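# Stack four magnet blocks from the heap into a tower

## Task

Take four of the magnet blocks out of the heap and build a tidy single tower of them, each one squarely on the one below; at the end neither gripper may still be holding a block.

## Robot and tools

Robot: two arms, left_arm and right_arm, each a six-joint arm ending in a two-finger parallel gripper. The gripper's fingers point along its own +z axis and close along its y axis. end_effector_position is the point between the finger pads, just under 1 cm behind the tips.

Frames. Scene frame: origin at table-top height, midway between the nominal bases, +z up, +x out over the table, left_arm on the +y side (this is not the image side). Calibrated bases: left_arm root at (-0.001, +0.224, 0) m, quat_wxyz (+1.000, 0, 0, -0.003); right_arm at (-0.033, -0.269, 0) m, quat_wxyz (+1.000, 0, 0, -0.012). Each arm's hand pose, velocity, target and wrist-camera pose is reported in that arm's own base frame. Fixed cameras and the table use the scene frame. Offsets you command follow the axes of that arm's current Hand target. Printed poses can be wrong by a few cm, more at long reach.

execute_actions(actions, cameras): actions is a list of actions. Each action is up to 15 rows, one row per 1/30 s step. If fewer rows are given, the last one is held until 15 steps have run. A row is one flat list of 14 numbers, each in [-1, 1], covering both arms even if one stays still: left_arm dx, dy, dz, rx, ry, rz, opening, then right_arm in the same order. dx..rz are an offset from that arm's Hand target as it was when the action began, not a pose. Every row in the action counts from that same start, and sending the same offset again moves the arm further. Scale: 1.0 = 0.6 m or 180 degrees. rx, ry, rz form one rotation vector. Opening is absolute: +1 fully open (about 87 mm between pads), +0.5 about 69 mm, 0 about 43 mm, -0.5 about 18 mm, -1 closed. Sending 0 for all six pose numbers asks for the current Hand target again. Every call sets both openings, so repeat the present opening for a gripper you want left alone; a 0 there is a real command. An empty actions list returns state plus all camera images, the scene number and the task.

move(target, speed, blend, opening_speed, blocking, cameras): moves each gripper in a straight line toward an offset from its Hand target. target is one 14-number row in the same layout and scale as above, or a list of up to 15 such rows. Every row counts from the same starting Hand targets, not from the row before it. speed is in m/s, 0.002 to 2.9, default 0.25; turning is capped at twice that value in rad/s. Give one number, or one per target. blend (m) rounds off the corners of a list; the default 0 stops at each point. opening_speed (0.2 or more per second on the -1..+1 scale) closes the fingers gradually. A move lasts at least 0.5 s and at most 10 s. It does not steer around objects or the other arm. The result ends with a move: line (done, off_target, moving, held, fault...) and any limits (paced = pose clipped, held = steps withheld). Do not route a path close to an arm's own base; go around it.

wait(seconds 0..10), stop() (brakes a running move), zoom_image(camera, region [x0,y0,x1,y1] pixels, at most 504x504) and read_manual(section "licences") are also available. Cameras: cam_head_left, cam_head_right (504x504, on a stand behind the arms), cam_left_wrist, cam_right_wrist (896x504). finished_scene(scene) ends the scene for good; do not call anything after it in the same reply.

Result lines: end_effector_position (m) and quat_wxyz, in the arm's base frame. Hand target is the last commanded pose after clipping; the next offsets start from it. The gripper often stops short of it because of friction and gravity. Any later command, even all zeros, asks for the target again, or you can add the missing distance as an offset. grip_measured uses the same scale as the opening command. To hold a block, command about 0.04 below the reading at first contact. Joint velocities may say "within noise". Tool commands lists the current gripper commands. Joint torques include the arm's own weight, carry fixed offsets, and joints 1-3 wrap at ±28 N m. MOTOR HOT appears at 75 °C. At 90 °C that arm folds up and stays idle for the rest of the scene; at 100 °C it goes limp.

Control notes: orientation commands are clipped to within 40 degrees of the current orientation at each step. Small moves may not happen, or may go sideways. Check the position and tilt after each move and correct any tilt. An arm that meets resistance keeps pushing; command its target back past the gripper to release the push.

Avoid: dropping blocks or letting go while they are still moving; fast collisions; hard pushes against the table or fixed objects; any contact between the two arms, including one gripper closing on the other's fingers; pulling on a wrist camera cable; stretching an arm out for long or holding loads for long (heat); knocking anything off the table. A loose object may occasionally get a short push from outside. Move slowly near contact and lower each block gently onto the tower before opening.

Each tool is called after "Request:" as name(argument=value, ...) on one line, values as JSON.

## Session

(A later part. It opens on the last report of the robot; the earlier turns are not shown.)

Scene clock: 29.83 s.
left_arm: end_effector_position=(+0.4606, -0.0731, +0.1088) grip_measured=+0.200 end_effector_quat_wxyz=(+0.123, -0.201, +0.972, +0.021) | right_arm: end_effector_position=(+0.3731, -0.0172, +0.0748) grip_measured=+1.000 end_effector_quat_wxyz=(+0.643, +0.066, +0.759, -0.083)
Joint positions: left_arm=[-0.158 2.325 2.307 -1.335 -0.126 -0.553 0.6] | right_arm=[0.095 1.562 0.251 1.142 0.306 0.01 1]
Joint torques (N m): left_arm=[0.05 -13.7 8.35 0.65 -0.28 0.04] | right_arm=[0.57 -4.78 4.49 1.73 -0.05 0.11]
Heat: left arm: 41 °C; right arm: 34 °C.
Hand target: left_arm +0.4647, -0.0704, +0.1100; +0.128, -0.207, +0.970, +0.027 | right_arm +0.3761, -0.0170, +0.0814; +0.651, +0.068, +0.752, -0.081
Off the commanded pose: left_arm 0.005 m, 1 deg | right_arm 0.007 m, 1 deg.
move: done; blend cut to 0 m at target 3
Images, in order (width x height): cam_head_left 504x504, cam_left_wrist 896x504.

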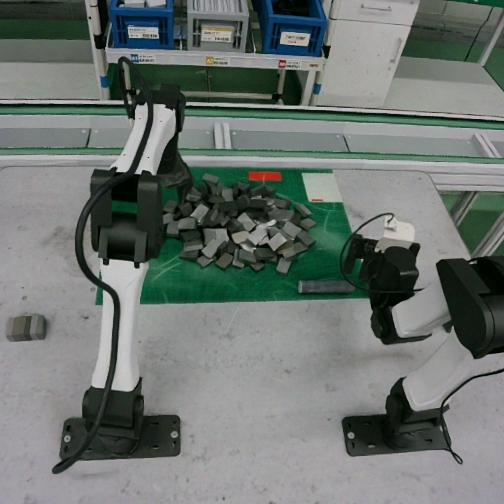

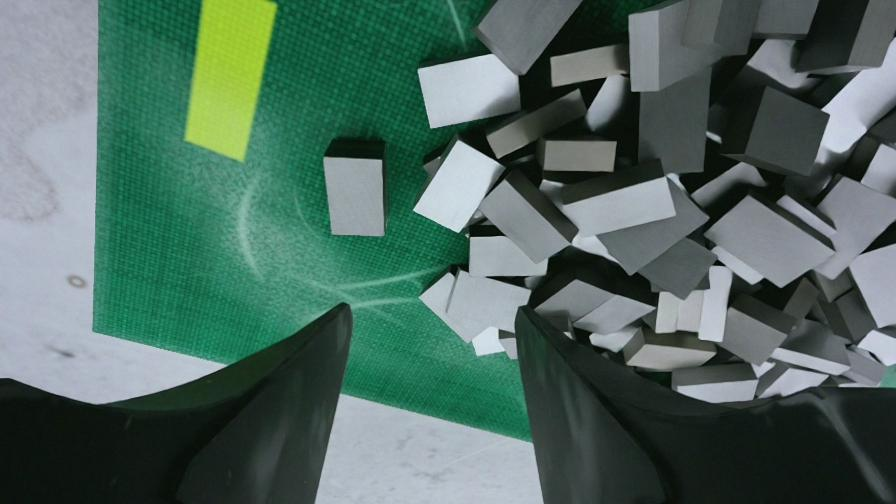

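Request:
move(target=[0,-0.0145,0.0778,0.0403,0,0.1503,0,0,0,0,0,0,0,1], speed=0.25, cameras=["cam_left_wrist"])

Request:
zoom_image(camera="cam_left_wrist", region=[300, 100, 600, 400])

Scene clock: 32.70 s.
left_arm: end_effector_position=(+0.4792, -0.0742, +0.0749) grip_measured=+0.000 end_effector_quat_wxyz=(+0.137, +0.031, +0.990, +0.000) | right_arm: end_effector_position=(+0.3731, -0.0172, +0.0748) grip_measured=+1.000 end_effector_quat_wxyz=(+0.643, +0.066, +0.759, -0.083)
Joint positions: left_arm=[-0.158 2.357 2.221 -1.162 -0.034 -0.091 0.5] | right_arm=[0.095 1.562 0.251 1.142 0.306 0.01 1]
Joint torques (N m): left_arm=[0.32 -14.54 4.79 1.07 0.04 0.19] | right_arm=[0.55 -4.78 4.51 1.73 -0.05 0.11]
Heat: left arm: 42 °C; right arm: 34 °C.
Hand target: left_arm +0.4794, -0.0734, +0.0651; +0.131, +0.034, +0.991, -0.005 | right_arm +0.3761, -0.0170, +0.0814; +0.651, +0.068, +0.752, -0.081
Off the commanded pose: left_arm 0.010 m, 1 deg | right_arm 0.007 m, 1 deg.
move: done
Images, in order (width x height): cam_left_wrist 896x504.

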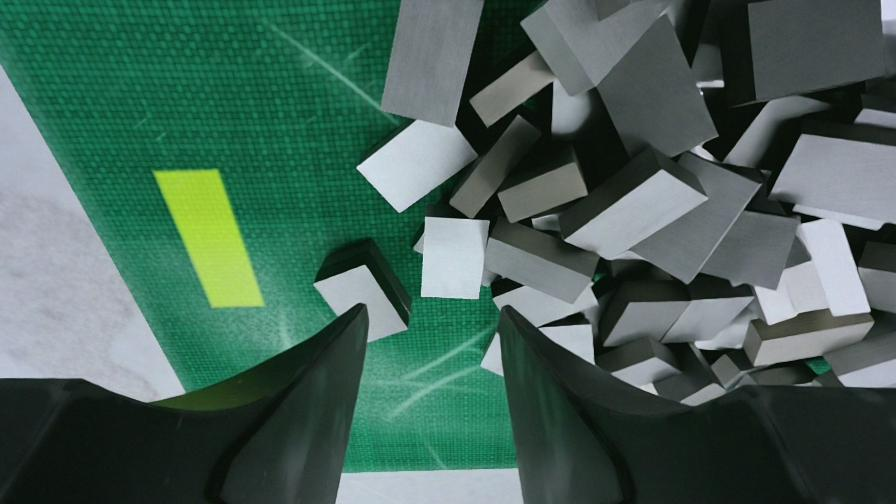

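Scaled by 1.680 from the camera's 896x504 image, which has a finer 1280x720 frame.

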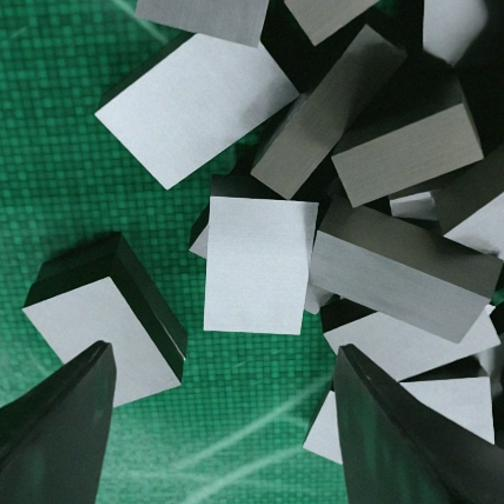

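Request:
move(target=[-0.05,0,-0.045,-0.0921,0,-0.3435,0.2,0,0,0,0,0,0,1], speed=0.35, cameras=["cam_left_wrist","cam_head_left"])

Request:
zoom_image(camera="cam_left_wrist", region=[340, 0, 844, 400])

Request:
zoom_image(camera="cam_head_left", region=[130, 170, 330, 290])

Scene clock: 36.60 s.
left_arm: end_effector_position=(+0.4991, -0.0782, +0.0997) grip_measured=+0.200 end_effector_quat_wxyz=(+0.138, -0.491, +0.860, +0.032) | right_arm: end_effector_position=(+0.3731, -0.0172, +0.0748) grip_measured=+1.000 end_effector_quat_wxyz=(+0.643, +0.066, +0.759, -0.083)
Joint positions: left_arm=[-0.158 2.582 2.743 -1.553 -0.223 -1.176 0.6] | right_arm=[0.095 1.562 0.251 1.142 0.306 0.01 1]
Joint torques (N m): left_arm=[-0.03 -14.84 7.53 0.51 -0.38 0.06] | right_arm=[0.57 -4.77 4.51 1.73 -0.05 0.11]
Heat: left arm: 44 °C; right arm: 34 °C.
Hand target: left_arm +0.5012, -0.0749, +0.0989; +0.113, -0.496, +0.858, +0.065 | right_arm +0.3761, -0.0170, +0.0814; +0.651, +0.068, +0.752, -0.081
Off the commanded pose: left_arm 0.004 m, 5 deg | right_arm 0.007 m, 1 deg.
joint sent to its limit (left arm) — joint 4 (wrist pitch), lower limit. The joint targets are off in orientation, not in position.
move: off_target (left_arm)
Images, in order (width x height): cam_head_left 504x504, cam_left_wrist 896x504.

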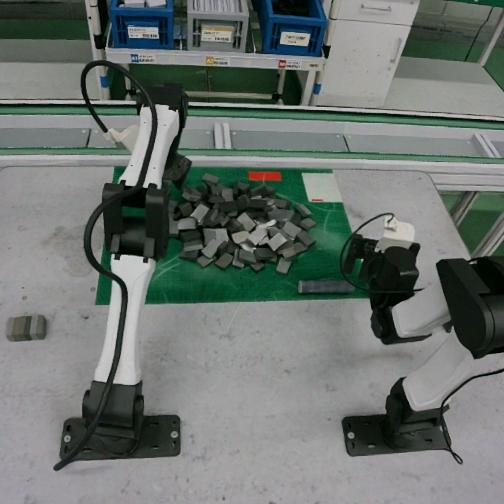

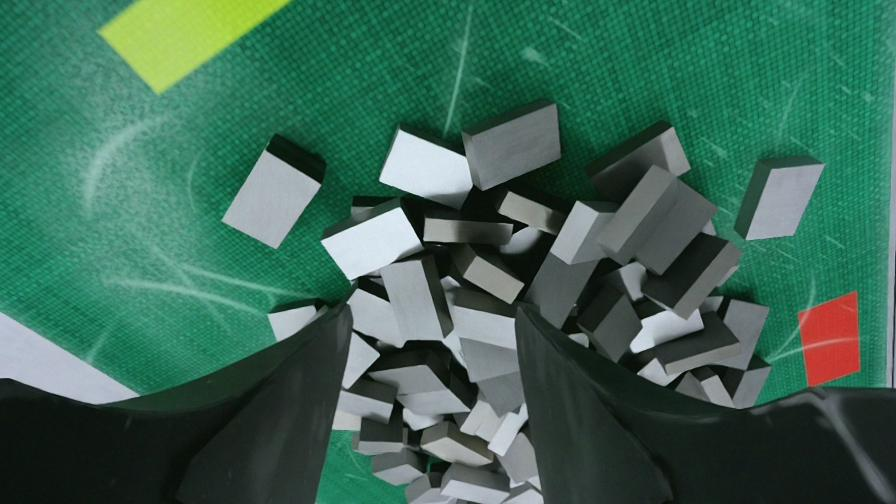

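Scaled by 1.000.

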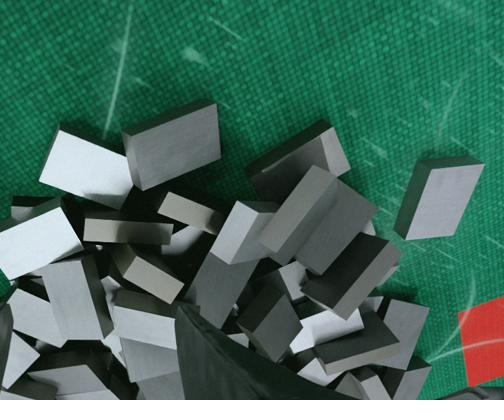

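Scaled by 2.520 from the camera's 504x504 image, which has a finer 720x720 frame.

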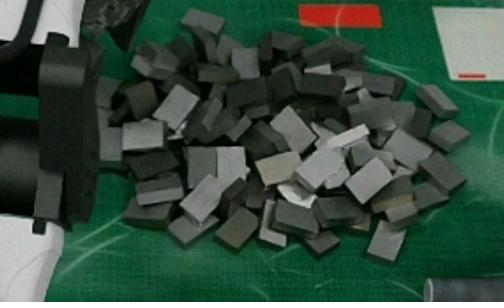

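Request:
move(target=[0.1295,0.101,-0.114,0.0287,0,0.1076,0.2,0,0,0,0,0,0,1], speed=0.35, cameras=["cam_left_wrist","cam_head_left"])

Request:
zoom_image(camera="cam_left_wrist", region=[270, 0, 774, 400])

Request:
zoom_image(camera="cam_head_left", region=[150, 170, 330, 290])

Scene clock: 38.80 s.
left_arm: end_effector_position=(+0.4018, -0.1266, +0.1413) grip_measured=+0.200 end_effector_quat_wxyz=(+0.117, -0.340, +0.932, +0.051) | right_arm: end_effector_position=(+0.3731, -0.0172, +0.0748) grip_measured=+1.000 end_effector_quat_wxyz=(+0.643, +0.066, +0.759, -0.083)
Joint positions: left_arm=[-0.317 2.167 2.181 -1.461 -0.224 -1.002 0.6] | right_arm=[0.095 1.562 0.251 1.142 0.306 0.01 1]
Joint torques (N m): left_arm=[0.28 -15.36 4.44 0.68 -0.18 0.17] | right_arm=[0.55 -4.77 4.51 1.73 -0.05 0.11]
Motor temperatures (°C): left_arm=[27 45 31 30 27 29 29] | right_arm=[25 31 29 34 28 26 28]
Heat: left arm: 45 °C; right arm: 34 °C.
Hand target: left_arm +0.4025, -0.1250, +0.1448; +0.122, -0.339, +0.932, +0.045 | right_arm +0.3761, -0.0170, +0.0814; +0.651, +0.068, +0.752, -0.081
Off the commanded pose: left_arm 0.004 m, 1 deg | right_arm 0.007 m, 1 deg.
move: done
Images, in order (width x height): cam_head_left 504x504, cam_left_wrist 896x504.

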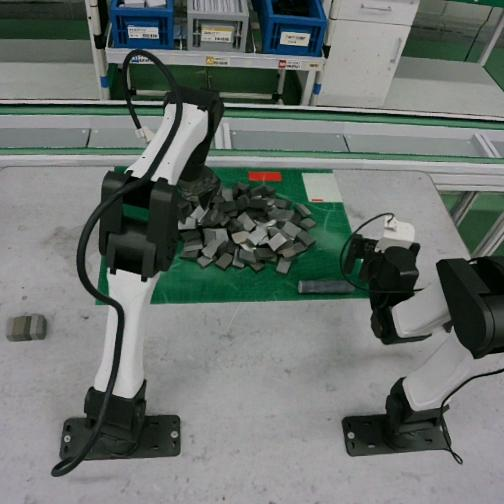

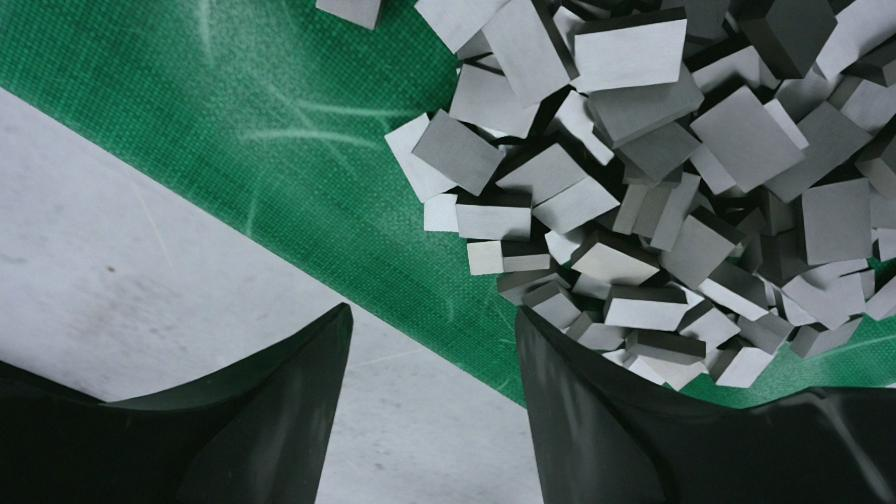

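Scaled by 1.000.

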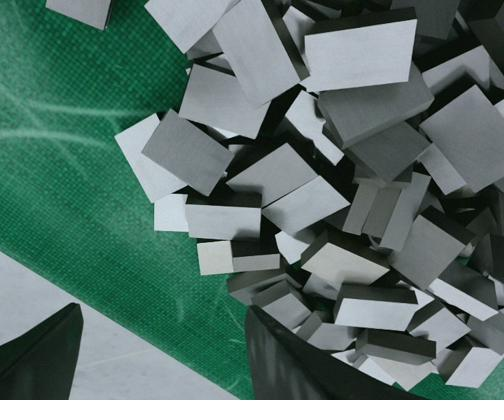

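Scaled by 2.800 from the camera's 504x504 image, which has a finer 720x720 frame.

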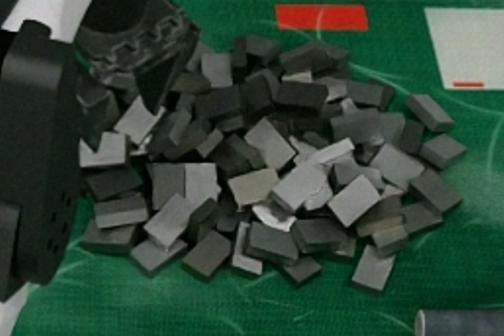

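Request:
move(target=[0.229,-0.159,-0.018,0.1295,0,0.483,0.2,0,-0.167,0,0,0,0,1], speed=0.4, cameras=["cam_left_wrist","cam_head_left"])

Request:
zoom_image(camera="cam_head_left", region=[100, 150, 340, 290])

Scene clock: 42.37 s.
left_arm: end_effector_position=(+0.3583, -0.2811, +0.1181) grip_measured=+0.200 end_effector_quat_wxyz=(+0.118, +0.414, +0.901, -0.049) | right_arm: end_effector_position=(+0.3534, -0.1121, +0.0752) grip_measured=+1.000 end_effector_quat_wxyz=(+0.641, +0.072, +0.760, -0.077)
Joint positions: left_arm=[-0.667 2.248 2.212 -1.281 0.039 0.188 0.6] | right_arm=[-0.377 1.528 0.231 1.13 -0.161 -0.053 1]
Joint torques (N m): left_arm=[-0.2 -13.14 8.46 0.72 0.11 0.14] | right_arm=[-0.23 -5.83 4.59 1.66 -0.22 0.05]
Heat: left arm: 46 °C; right arm: 35 °C.
Hand target: left_arm +0.3599, -0.2852, +0.1199; +0.118, +0.419, +0.899, -0.055 | right_arm +0.3552, -0.1150, +0.0848; +0.651, +0.068, +0.752, -0.082
Off the commanded pose: left_arm 0.005 m, 1 deg | right_arm 0.010 m, 2 deg.
move: done
Images, in order (width x height): cam_head_left 504x504, cam_left_wrist 896x504.

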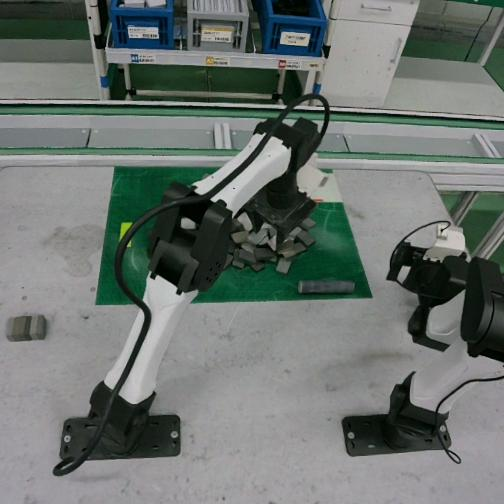

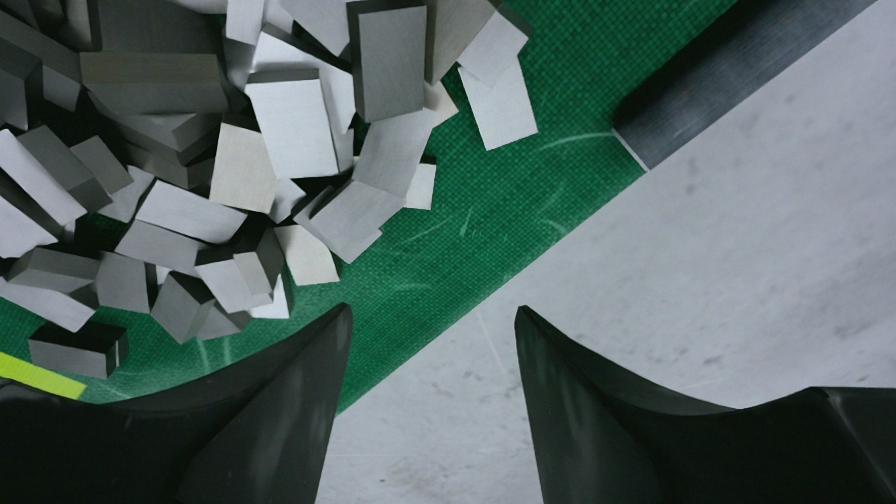

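Scaled by 2.100 from the camera's 504x504 image, which has a finer 720x720 frame.

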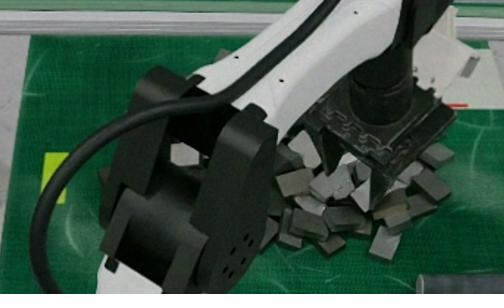

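Request:
move(target=[-0.038,-0.0553,0.110,-0.0331,0,-0.1234,0,0,0,0,0,0,0,1], speed=0.25, cameras=["cam_left_wrist"])

Request:
zoom_image(camera="cam_left_wrist", region=[300, 100, 600, 400])

Scene clock: 45.17 s.
left_arm: end_effector_position=(+0.3529, -0.3296, +0.0603) grip_measured=+0.000 end_effector_quat_wxyz=(+0.112, +0.234, +0.965, -0.030) | right_arm: end_effector_position=(+0.3534, -0.1121, +0.0752) grip_measured=+1.000 end_effector_quat_wxyz=(+0.642, +0.072, +0.760, -0.077)
Joint positions: left_arm=[-0.75 2.401 2.245 -1.19 -0.057 -0.267 0.5] | right_arm=[-0.377 1.528 0.231 1.13 -0.161 -0.053 1]
Joint torques (N m): left_arm=[-0.57 -14.49 8.49 0.9 -0.2 0.01] | right_arm=[-0.23 -5.86 4.6 1.66 -0.22 0.05]
Heat: left arm: 47 °C; right arm: 35 °C.
Hand target: left_arm +0.3597, -0.3365, +0.0620; +0.127, +0.231, +0.964, -0.031 | right_arm +0.3552, -0.1150, +0.0848; +0.651, +0.068, +0.752, -0.081
Off the commanded pose: left_arm 0.010 m, 2 deg | right_arm 0.010 m, 2 deg.
move: done
Images, in order (width x height): cam_left_wrist 896x504.

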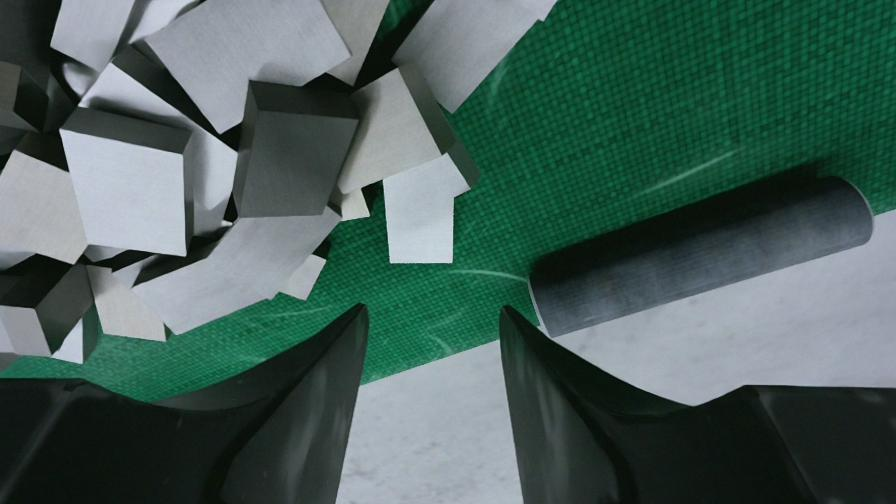

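Scaled by 1.680 from the camera's 896x504 image, which has a finer 1280x720 frame.

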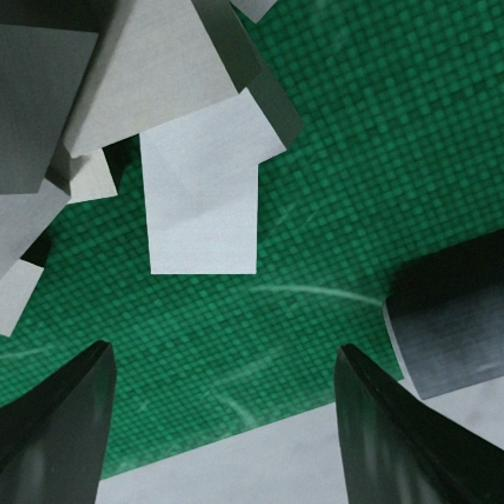

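Request:
move(target=[0,0.0183,0.0585,0,0,0,0,0,0,0,0,0,0,1], speed=0.12, cameras=["cam_left_wrist"])

Scene clock: 46.70 s.
left_arm: end_effector_position=(+0.3698, -0.3332, +0.0356) grip_measured=+0.000 end_effector_quat_wxyz=(+0.127, +0.229, +0.964, -0.036) | right_arm: end_effector_position=(+0.3534, -0.1121, +0.0752) grip_measured=+1.000 end_effector_quat_wxyz=(+0.642, +0.072, +0.760, -0.077)
Joint positions: left_arm=[-0.732 2.435 2.205 -1.083 -0.057 -0.258 0.5] | right_arm=[-0.377 1.528 0.231 1.13 -0.161 -0.053 1]
Joint torques (N m): left_arm=[0.18 -15.32 5.23 1 -0.16 0.21] | right_arm=[-0.24 -5.85 4.6 1.66 -0.21 0.05]
Heat: left arm: 48 °C; right arm: 35 °C.
Hand target: left_arm +0.3727, -0.3310, +0.0280; +0.127, +0.232, +0.964, -0.031 | right_arm +0.3552, -0.1150, +0.0848; +0.651, +0.068, +0.752, -0.081
Off the commanded pose: left_arm 0.008 m, 1 deg | right_arm 0.010 m, 2 deg.
move: done
Images, in order (width x height): cam_left_wrist 896x504.

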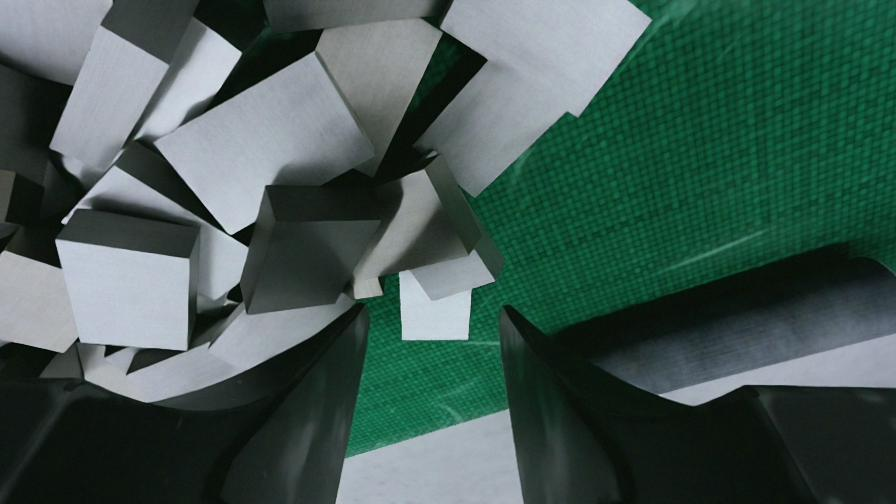

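Request:
zoom_image(camera="cam_left_wrist", region=[300, 0, 704, 360])

Request:
zoom_image(camera="cam_head_right", region=[180, 160, 340, 290])

Scaled by 1.248 from the camera's 896x504 image, which has a finer 1280x720 frame.

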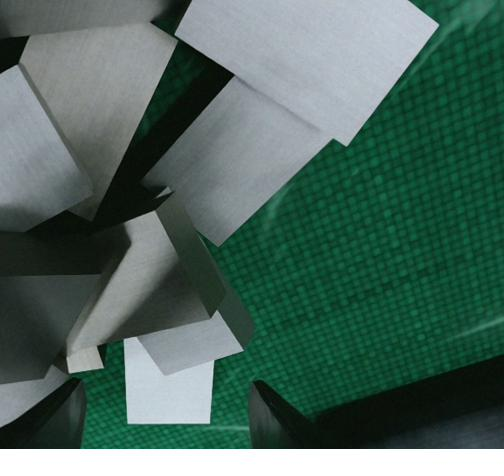

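This scene's latest camera images include none from cam_head_right. They are from: cam_left_wrist. cam_head_right's image comes with the result of a call that names it in "cameras".

Request:
move(target=[[0.021,0,0.0272,0,0,0,-0.1,0,0,0,0,0,0,1],[0.021,0,0.0272,0,0,0,-0.42,0,0,0,0,0,0,1]], speed=0.1, opening_speed=1.2, cameras=["cam_left_wrist"])

Scene clock: 48.80 s.
left_arm: end_effector_position=(+0.3662, -0.3271, +0.0216) grip_measured=-0.381 end_effector_quat_wxyz=(+0.129, +0.230, +0.964, -0.030) | right_arm: end_effector_position=(+0.3534, -0.1121, +0.0752) grip_measured=+1.000 end_effector_quat_wxyz=(+0.642, +0.072, +0.760, -0.077)
Joint positions: left_arm=[-0.732 2.401 2.089 -1.002 -0.069 -0.256 0.31] | right_arm=[-0.377 1.528 0.231 1.13 -0.161 -0.053 1]
Joint torques (N m): left_arm=[-0.17 -15.23 3.52 1.22 -0.06 0.12] | right_arm=[-0.25 -5.85 4.59 1.66 -0.21 0.05]
Heat: left arm: 49 °C; right arm: 35 °C.
Hand target: left_arm +0.3657, -0.3274, +0.0091; +0.127, +0.231, +0.964, -0.031 | right_arm +0.3552, -0.1150, +0.0848; +0.651, +0.068, +0.752, -0.081
Off the commanded pose: left_arm 0.013 m, 0 deg | right_arm 0.010 m, 2 deg.
move: off_target (left_arm); target 2's new opening was sent with left_arm's hand 0.013 m and 0 deg from that target
Images, in order (width x height): cam_left_wrist 896x504.

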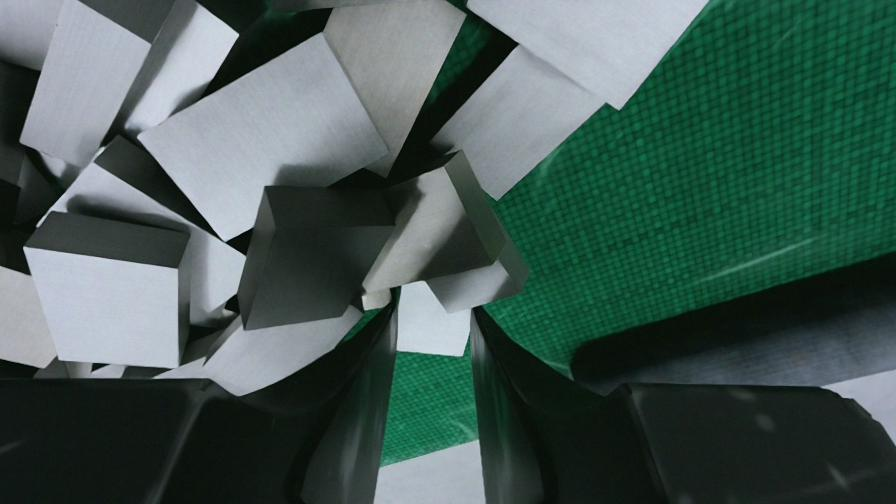

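Request:
move(target=[[0,0,0,0,0,0,-0.26,0,0,0,0,0,0,1],[0.004,0,0.013,0,0,0,-0.26,0,0,0,0,0,0,1],[0.004,0,0.013,0,0,0,-0.45,0,0,0,0,0,0,1]], speed=0.06, opening_speed=1.2, cameras=["cam_left_wrist"])

Scene clock: 51.00 s.
left_arm: end_effector_position=(+0.3665, -0.3268, +0.0205) grip_measured=-0.379 end_effector_quat_wxyz=(+0.133, +0.230, +0.964, -0.032) | right_arm: end_effector_position=(+0.3534, -0.1121, +0.0752) grip_measured=+1.000 end_effector_quat_wxyz=(+0.642, +0.072, +0.760, -0.077)
Joint positions: left_arm=[-0.732 2.391 2.065 -0.98 -0.071 -0.254 0.31] | right_arm=[-0.377 1.528 0.231 1.13 -0.161 -0.053 1]
Joint torques (N m): left_arm=[-0.18 -13.96 3.22 1.31 -0.06 0.11] | right_arm=[-0.25 -5.85 4.6 1.66 -0.22 0.05]
Heat: left arm: 49 °C; right arm: 36 °C.
Hand target: left_arm +0.3654, -0.3272, +0.0009; +0.127, +0.232, +0.964, -0.031 | right_arm +0.3552, -0.1150, +0.0848; +0.651, +0.068, +0.752, -0.081
Off the commanded pose: left_arm 0.020 m, 1 deg | right_arm 0.010 m, 2 deg.
move: off_target (left_arm); target 3's new opening was sent with left_arm's hand 0.020 m and 1 deg from that target
Images, in order (width x height): cam_left_wrist 896x504.

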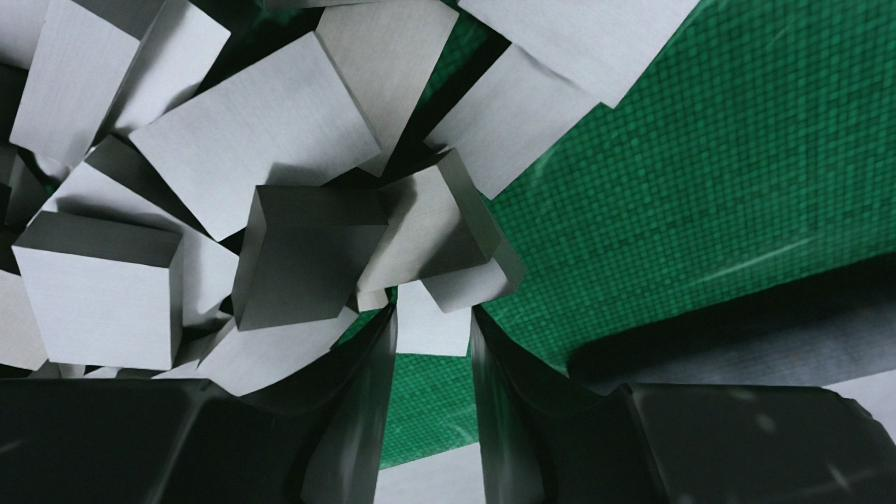

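Request:
move(target=[[-0.006,0,-0.025,0,0,0,-0.45,0,0,0,0,0,0,1],[0.059,0,-0.0463,0,0,0,-0.45,0,0,0,0,0,0,1]], speed=0.06, cameras=["cam_left_wrist"])

Scene clock: 52.90 s.
left_arm: end_effector_position=(+0.3363, -0.3107, +0.0207) grip_measured=-0.380 end_effector_quat_wxyz=(+0.133, +0.232, +0.963, -0.034) | right_arm: end_effector_position=(+0.3534, -0.1121, +0.0752) grip_measured=+1.000 end_effector_quat_wxyz=(+0.642, +0.072, +0.760, -0.077)
Joint positions: left_arm=[-0.749 2.238 1.803 -0.87 -0.071 -0.267 0.31] | right_arm=[-0.377 1.528 0.231 1.13 -0.161 -0.053 1]
Joint torques (N m): left_arm=[-0.73 -15.95 3.86 0.88 -0.11 0.02] | right_arm=[-0.24 -5.86 4.59 1.66 -0.22 0.05]
Motor temperatures (°C): left_arm=[27 50 32 30 27 29 29] | right_arm=[25 32 30 36 28 26 28]
Heat: left arm: 50 °C; right arm: 36 °C.
Hand target: left_arm +0.3285, -0.3085, +0.0186; +0.127, +0.232, +0.964, -0.031 | right_arm +0.3552, -0.1150, +0.0848; +0.651, +0.068, +0.752, -0.081
Off the commanded pose: left_arm 0.008 m, 1 deg | right_arm 0.010 m, 2 deg.
move: done
Images, in order (width x height): cam_left_wrist 896x504.

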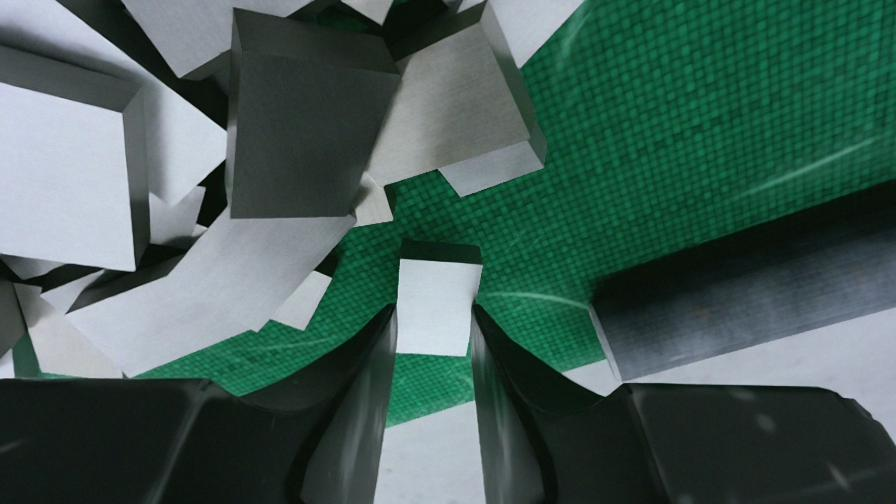

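Request:
move(target=[[-0.0324,0,-0.1208,0,0,0,-0.45,0,0,0,0,0,0,1],[0.0083,0.4775,-0.0997,-0.0734,0,-0.2737,-0.45,0,0,0,0,0,0,1]], speed=[0.2,0.3], blend=0.03, cameras=["cam_left_wrist"])

Request:
zoom_image(camera="cam_left_wrist", region=[340, 180, 540, 380])

Scene clock: 55.77 s.
left_arm: end_effector_position=(+0.4334, -0.0423, +0.0692) grip_measured=-0.380 end_effector_quat_wxyz=(+0.118, -0.204, +0.972, +0.025) | right_arm: end_effector_position=(+0.3534, -0.1121, +0.0752) grip_measured=+1.000 end_effector_quat_wxyz=(+0.642, +0.072, +0.760, -0.077)
Joint positions: left_arm=[-0.1 2.16 1.876 -1.076 -0.119 -0.5 0.31] | right_arm=[-0.377 1.528 0.231 1.13 -0.161 -0.053 1]
Joint torques (N m): left_arm=[-0.36 -13.05 8.9 0.71 -0.24 0.01] | right_arm=[-0.24 -5.83 4.59 1.66 -0.22 0.05]
Heat: left arm: 51 °C; right arm: 36 °C.
Hand target: left_arm +0.4406, -0.0438, +0.0749; +0.127, -0.206, +0.970, +0.027 | right_arm +0.3552, -0.1150, +0.0848; +0.651, +0.068, +0.752, -0.081
Off the commanded pose: left_arm 0.009 m, 1 deg | right_arm 0.010 m, 2 deg.
move: done
Images, in order (width x height): cam_left_wrist 896x504.

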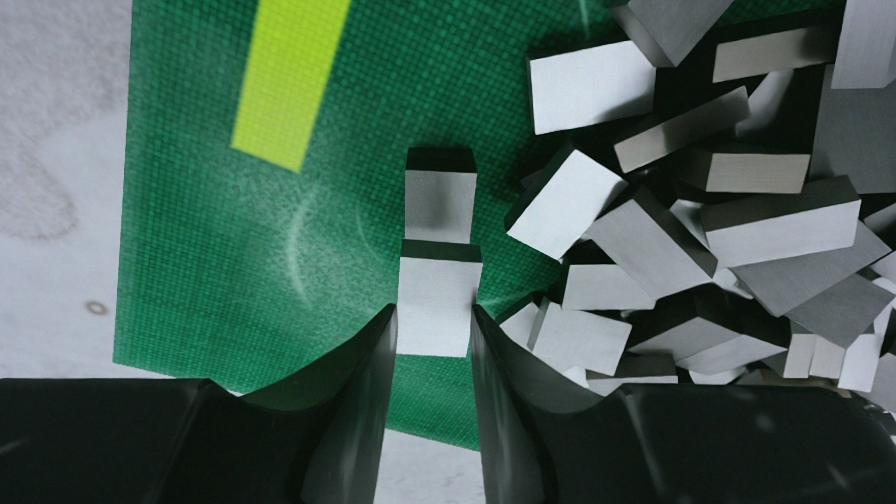

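Scaled by 2.520 from the camera's 896x504 image, which has a finer 1280x720 frame.

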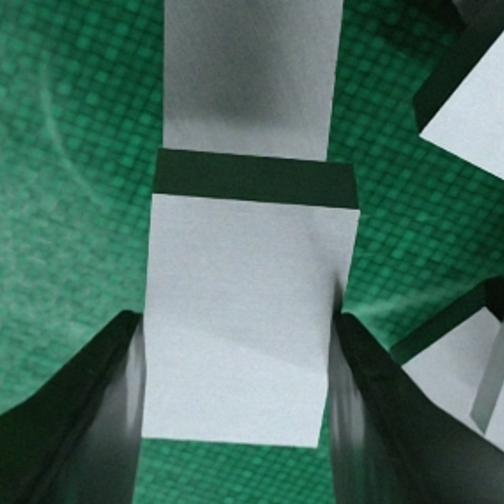

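Request:
move(target=[-0.0105,0,0.0443,-0.0043,0,-0.0161,-0.45,0,0,0,0,0,0,1], speed=0.12, cameras=["cam_left_wrist"])

Request:
zoom_image(camera="cam_left_wrist", region=[340, 180, 540, 380])

Scene clock: 58.80 s.
left_arm: end_effector_position=(+0.4360, -0.0434, +0.0445) grip_measured=-0.381 end_effector_quat_wxyz=(+0.101, -0.222, +0.969, +0.031) | right_arm: end_effector_position=(+0.3534, -0.1121, +0.0752) grip_measured=+1.000 end_effector_quat_wxyz=(+0.642, +0.072, +0.760, -0.077)
Joint positions: left_arm=[-0.1 2.22 1.876 -1.055 -0.122 -0.538 0.31] | right_arm=[-0.377 1.528 0.231 1.13 -0.161 -0.053 1]
Joint torques (N m): left_arm=[0.57 -13.65 8.75 0.9 -0.28 -0.01] | right_arm=[-0.24 -5.85 4.59 1.66 -0.22 0.05]
Heat: left arm: 52 °C; right arm: 36 °C.
Hand target: left_arm +0.4523, -0.0386, +0.0508; +0.127, -0.232, +0.964, +0.030 | right_arm +0.3552, -0.1150, +0.0848; +0.651, +0.068, +0.752, -0.081
Off the commanded pose: left_arm 0.018 m, 3 deg | right_arm 0.010 m, 2 deg.
move: off_target (left_arm)
Images, in order (width x height): cam_left_wrist 896x504.

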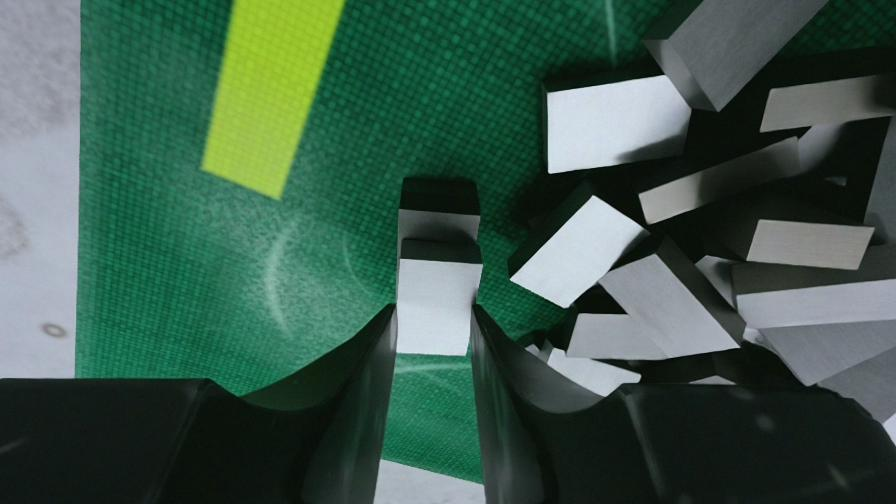

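Scaled by 2.520 from the camera's 896x504 image, which has a finer 1280x720 frame.

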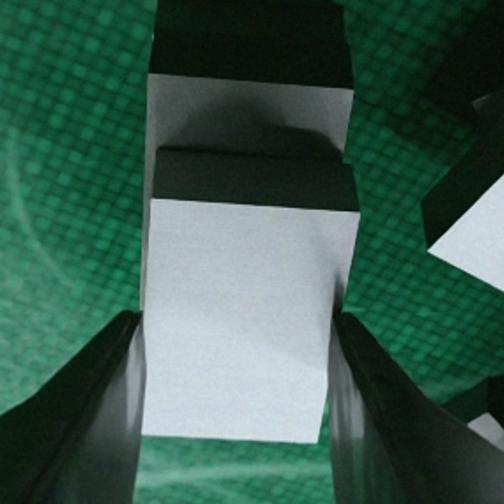

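Request:
move(target=[-0.0047,0,-0.0177,0,0,0,-0.45,0,0,0,0,0,0,1], speed=0.1, cameras=["cam_left_wrist"])

Request:
zoom_image(camera="cam_left_wrist", region=[340, 180, 540, 380])

Scene clock: 59.97 s.
left_arm: end_effector_position=(+0.4450, -0.0442, +0.0550) grip_measured=-0.381 end_effector_quat_wxyz=(+0.116, -0.223, +0.968, +0.026) | right_arm: end_effector_position=(+0.3534, -0.1121, +0.0752) grip_measured=+1.000 end_effector_quat_wxyz=(+0.642, +0.072, +0.760, -0.077)
Joint positions: left_arm=[-0.1 2.22 1.916 -1.063 -0.123 -0.539 0.309] | right_arm=[-0.377 1.528 0.231 1.13 -0.161 -0.053 1]
Joint torques (N m): left_arm=[0.54 -14 8.69 0.64 -0.29 0.03] | right_arm=[-0.23 -5.85 4.59 1.66 -0.22 0.05]
Heat: left arm: 52 °C; right arm: 36 °C.
Hand target: left_arm +0.4525, -0.0386, +0.0618; +0.127, -0.232, +0.964, +0.030 | right_arm +0.3552, -0.1150, +0.0848; +0.651, +0.068, +0.752, -0.081
Off the commanded pose: left_arm 0.011 m, 2 deg | right_arm 0.010 m, 2 deg.
move: off_target (left_arm)
Images, in order (width x height): cam_left_wrist 896x504.

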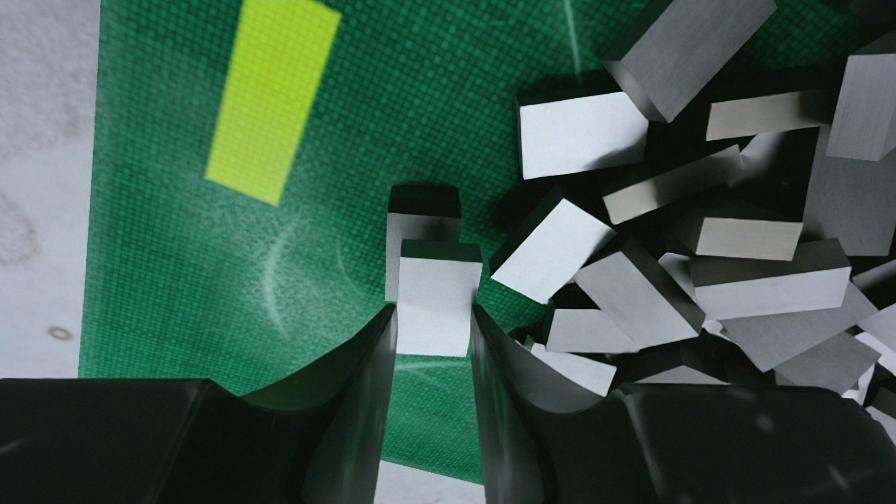

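Scaled by 2.520 from the camera's 896x504 image, which has a finer 1280x720 frame.

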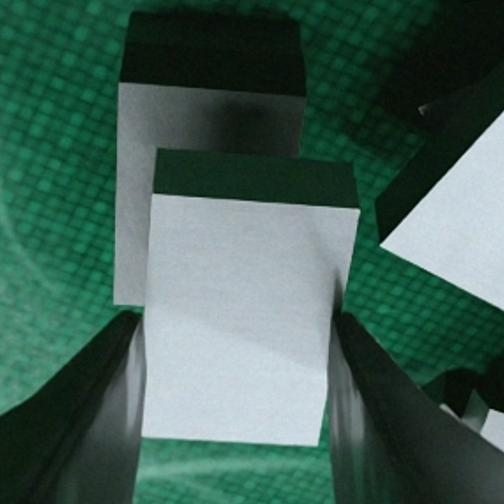

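Request:
move(target=[0.002,0.0155,0.0065,0,0,0,-0.45,0,0,0,0,0,0,1], speed=0.1, cameras=["cam_left_wrist"])

Request:
zoom_image(camera="cam_left_wrist", region=[340, 180, 540, 380])

Scene clock: 61.10 s.
left_arm: end_effector_position=(+0.4462, -0.0346, +0.0551) grip_measured=-0.381 end_effector_quat_wxyz=(+0.116, -0.232, +0.965, +0.027) | right_arm: end_effector_position=(+0.3534, -0.1121, +0.0752) grip_measured=+1.000 end_effector_quat_wxyz=(+0.642, +0.072, +0.760, -0.077)
Joint positions: left_arm=[-0.078 2.22 1.916 -1.061 -0.123 -0.537 0.309] | right_arm=[-0.377 1.528 0.231 1.13 -0.161 -0.053 1]
Joint torques (N m): left_arm=[0.18 -15.87 4.93 0.91 -0.25 0.17] | right_arm=[-0.24 -5.83 4.59 1.66 -0.21 0.05]
Heat: left arm: 52 °C; right arm: 36 °C.
Hand target: left_arm +0.4481, -0.0304, +0.0577; +0.127, -0.231, +0.964, +0.030 | right_arm +0.3552, -0.1150, +0.0848; +0.651, +0.068, +0.752, -0.081
Off the commanded pose: left_arm 0.005 m, 1 deg | right_arm 0.010 m, 2 deg.
move: done
Images, in order (width x height): cam_left_wrist 896x504.

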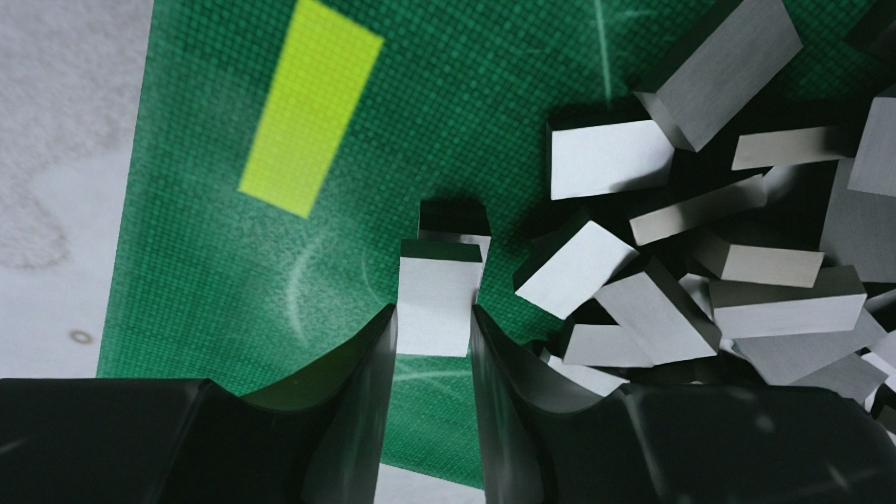

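Scaled by 2.520 from the camera's 896x504 image, which has a finer 1280x720 frame.

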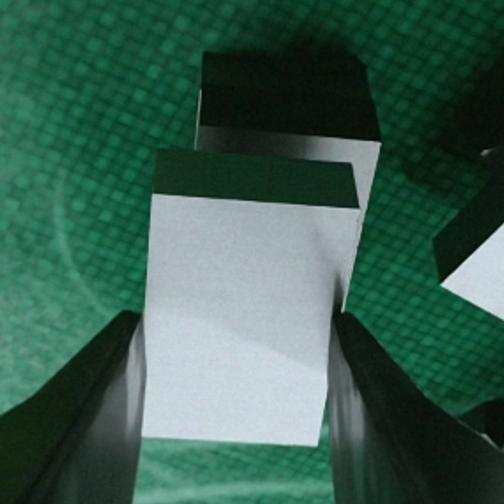

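Request:
move(target=[0.0075,-0.019,0.0135,0,0,0,-0.45,0,0,0,0,0,0,1], speed=0.1, cameras=["cam_left_wrist"])

Request:
zoom_image(camera="cam_left_wrist", region=[340, 180, 540, 380])

Scene clock: 62.30 s.
left_arm: end_effector_position=(+0.4504, -0.0421, +0.0554) grip_measured=-0.381 end_effector_quat_wxyz=(+0.125, -0.229, +0.965, +0.023) | right_arm: end_effector_position=(+0.3534, -0.1121, +0.0752) grip_measured=+1.000 end_effector_quat_wxyz=(+0.642, +0.072, +0.760, -0.077)
Joint positions: left_arm=[-0.094 2.22 1.916 -1.043 -0.124 -0.545 0.309] | right_arm=[-0.377 1.528 0.231 1.13 -0.161 -0.053 1]
Joint torques (N m): left_arm=[-0.47 -13.86 4.94 0.96 -0.29 0.02] | right_arm=[-0.23 -5.85 4.6 1.66 -0.22 0.05]
Heat: left arm: 53 °C; right arm: 37 °C.
Hand target: left_arm +0.4513, -0.0417, +0.0488; +0.127, -0.231, +0.964, +0.030 | right_arm +0.3552, -0.1150, +0.0848; +0.651, +0.068, +0.752, -0.081
Off the commanded pose: left_arm 0.007 m, 1 deg | right_arm 0.010 m, 2 deg.
move: done
Images, in order (width x height): cam_left_wrist 896x504.

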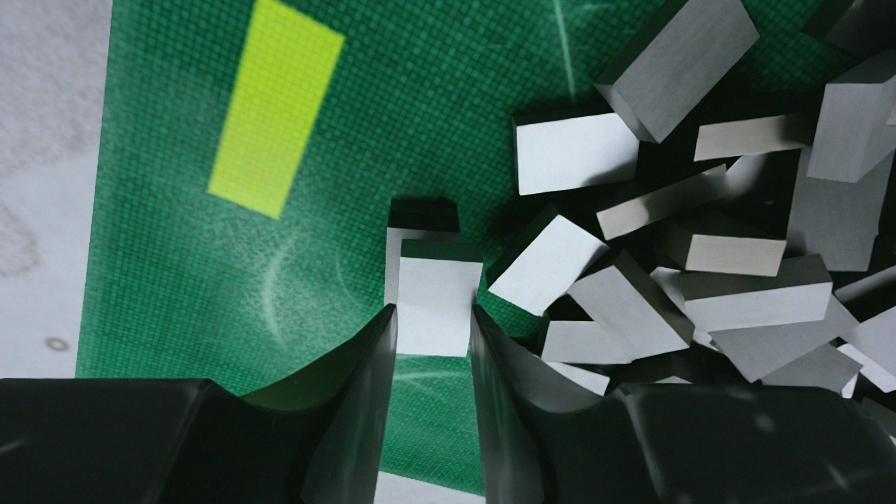

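Scaled by 2.520 from the camera's 896x504 image, which has a finer 1280x720 frame.

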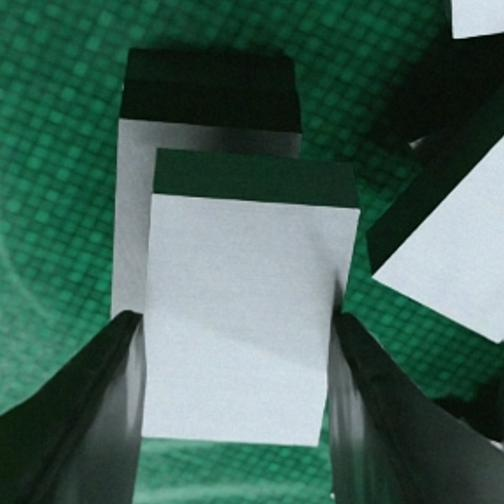

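Request:
move(target=[0.0047,0.0163,0.0045,0,0,0,-0.45,0,0,0,0,0,0,1], speed=0.1, cameras=["cam_left_wrist"])

Request:
zoom_image(camera="cam_left_wrist", region=[340, 180, 540, 380])

Scene clock: 63.37 s.
left_arm: end_effector_position=(+0.4425, -0.0409, +0.0426) grip_measured=-0.384 end_effector_quat_wxyz=(+0.113, -0.229, +0.967, +0.028) | right_arm: end_effector_position=(+0.3534, -0.1121, +0.0752) grip_measured=+1.000 end_effector_quat_wxyz=(+0.642, +0.072, +0.760, -0.077)
Joint positions: left_arm=[-0.093 2.219 1.865 -1.019 -0.124 -0.545 0.308] | right_arm=[-0.377 1.528 0.231 1.13 -0.161 -0.053 1]
Joint torques (N m): left_arm=[0.69 -16.44 4.21 1.01 -0.26 0.17] | right_arm=[-0.24 -5.85 4.59 1.66 -0.21 0.05]
Heat: left arm: 53 °C; right arm: 37 °C.
Hand target: left_arm +0.4449, -0.0339, +0.0454; +0.127, -0.231, +0.964, +0.030 | right_arm +0.3552, -0.1150, +0.0848; +0.651, +0.068, +0.752, -0.081
Off the commanded pose: left_arm 0.008 m, 2 deg | right_arm 0.010 m, 2 deg.
move: done
Images, in order (width x height): cam_left_wrist 896x504.

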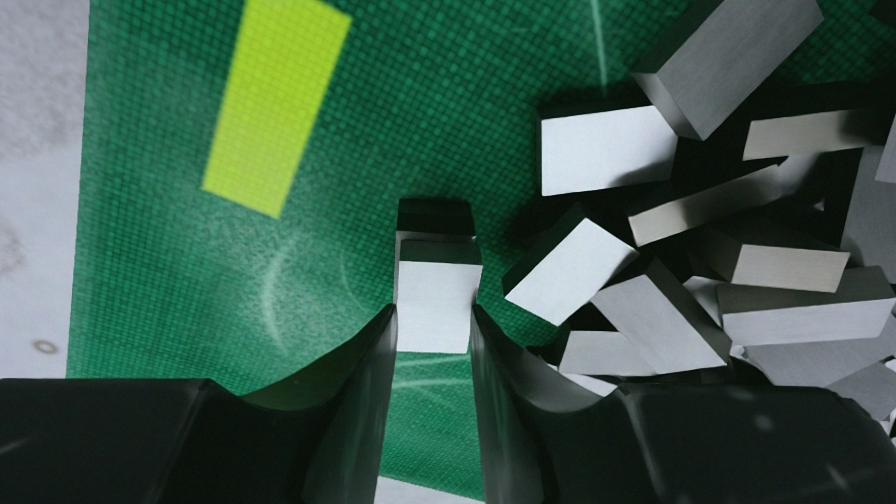

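Scaled by 2.520 from the camera's 896x504 image, which has a finer 1280x720 frame.

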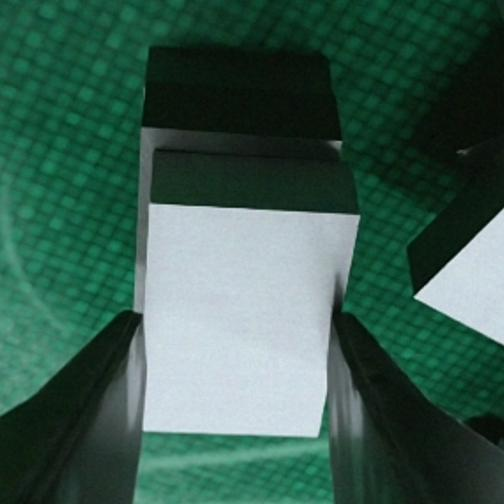

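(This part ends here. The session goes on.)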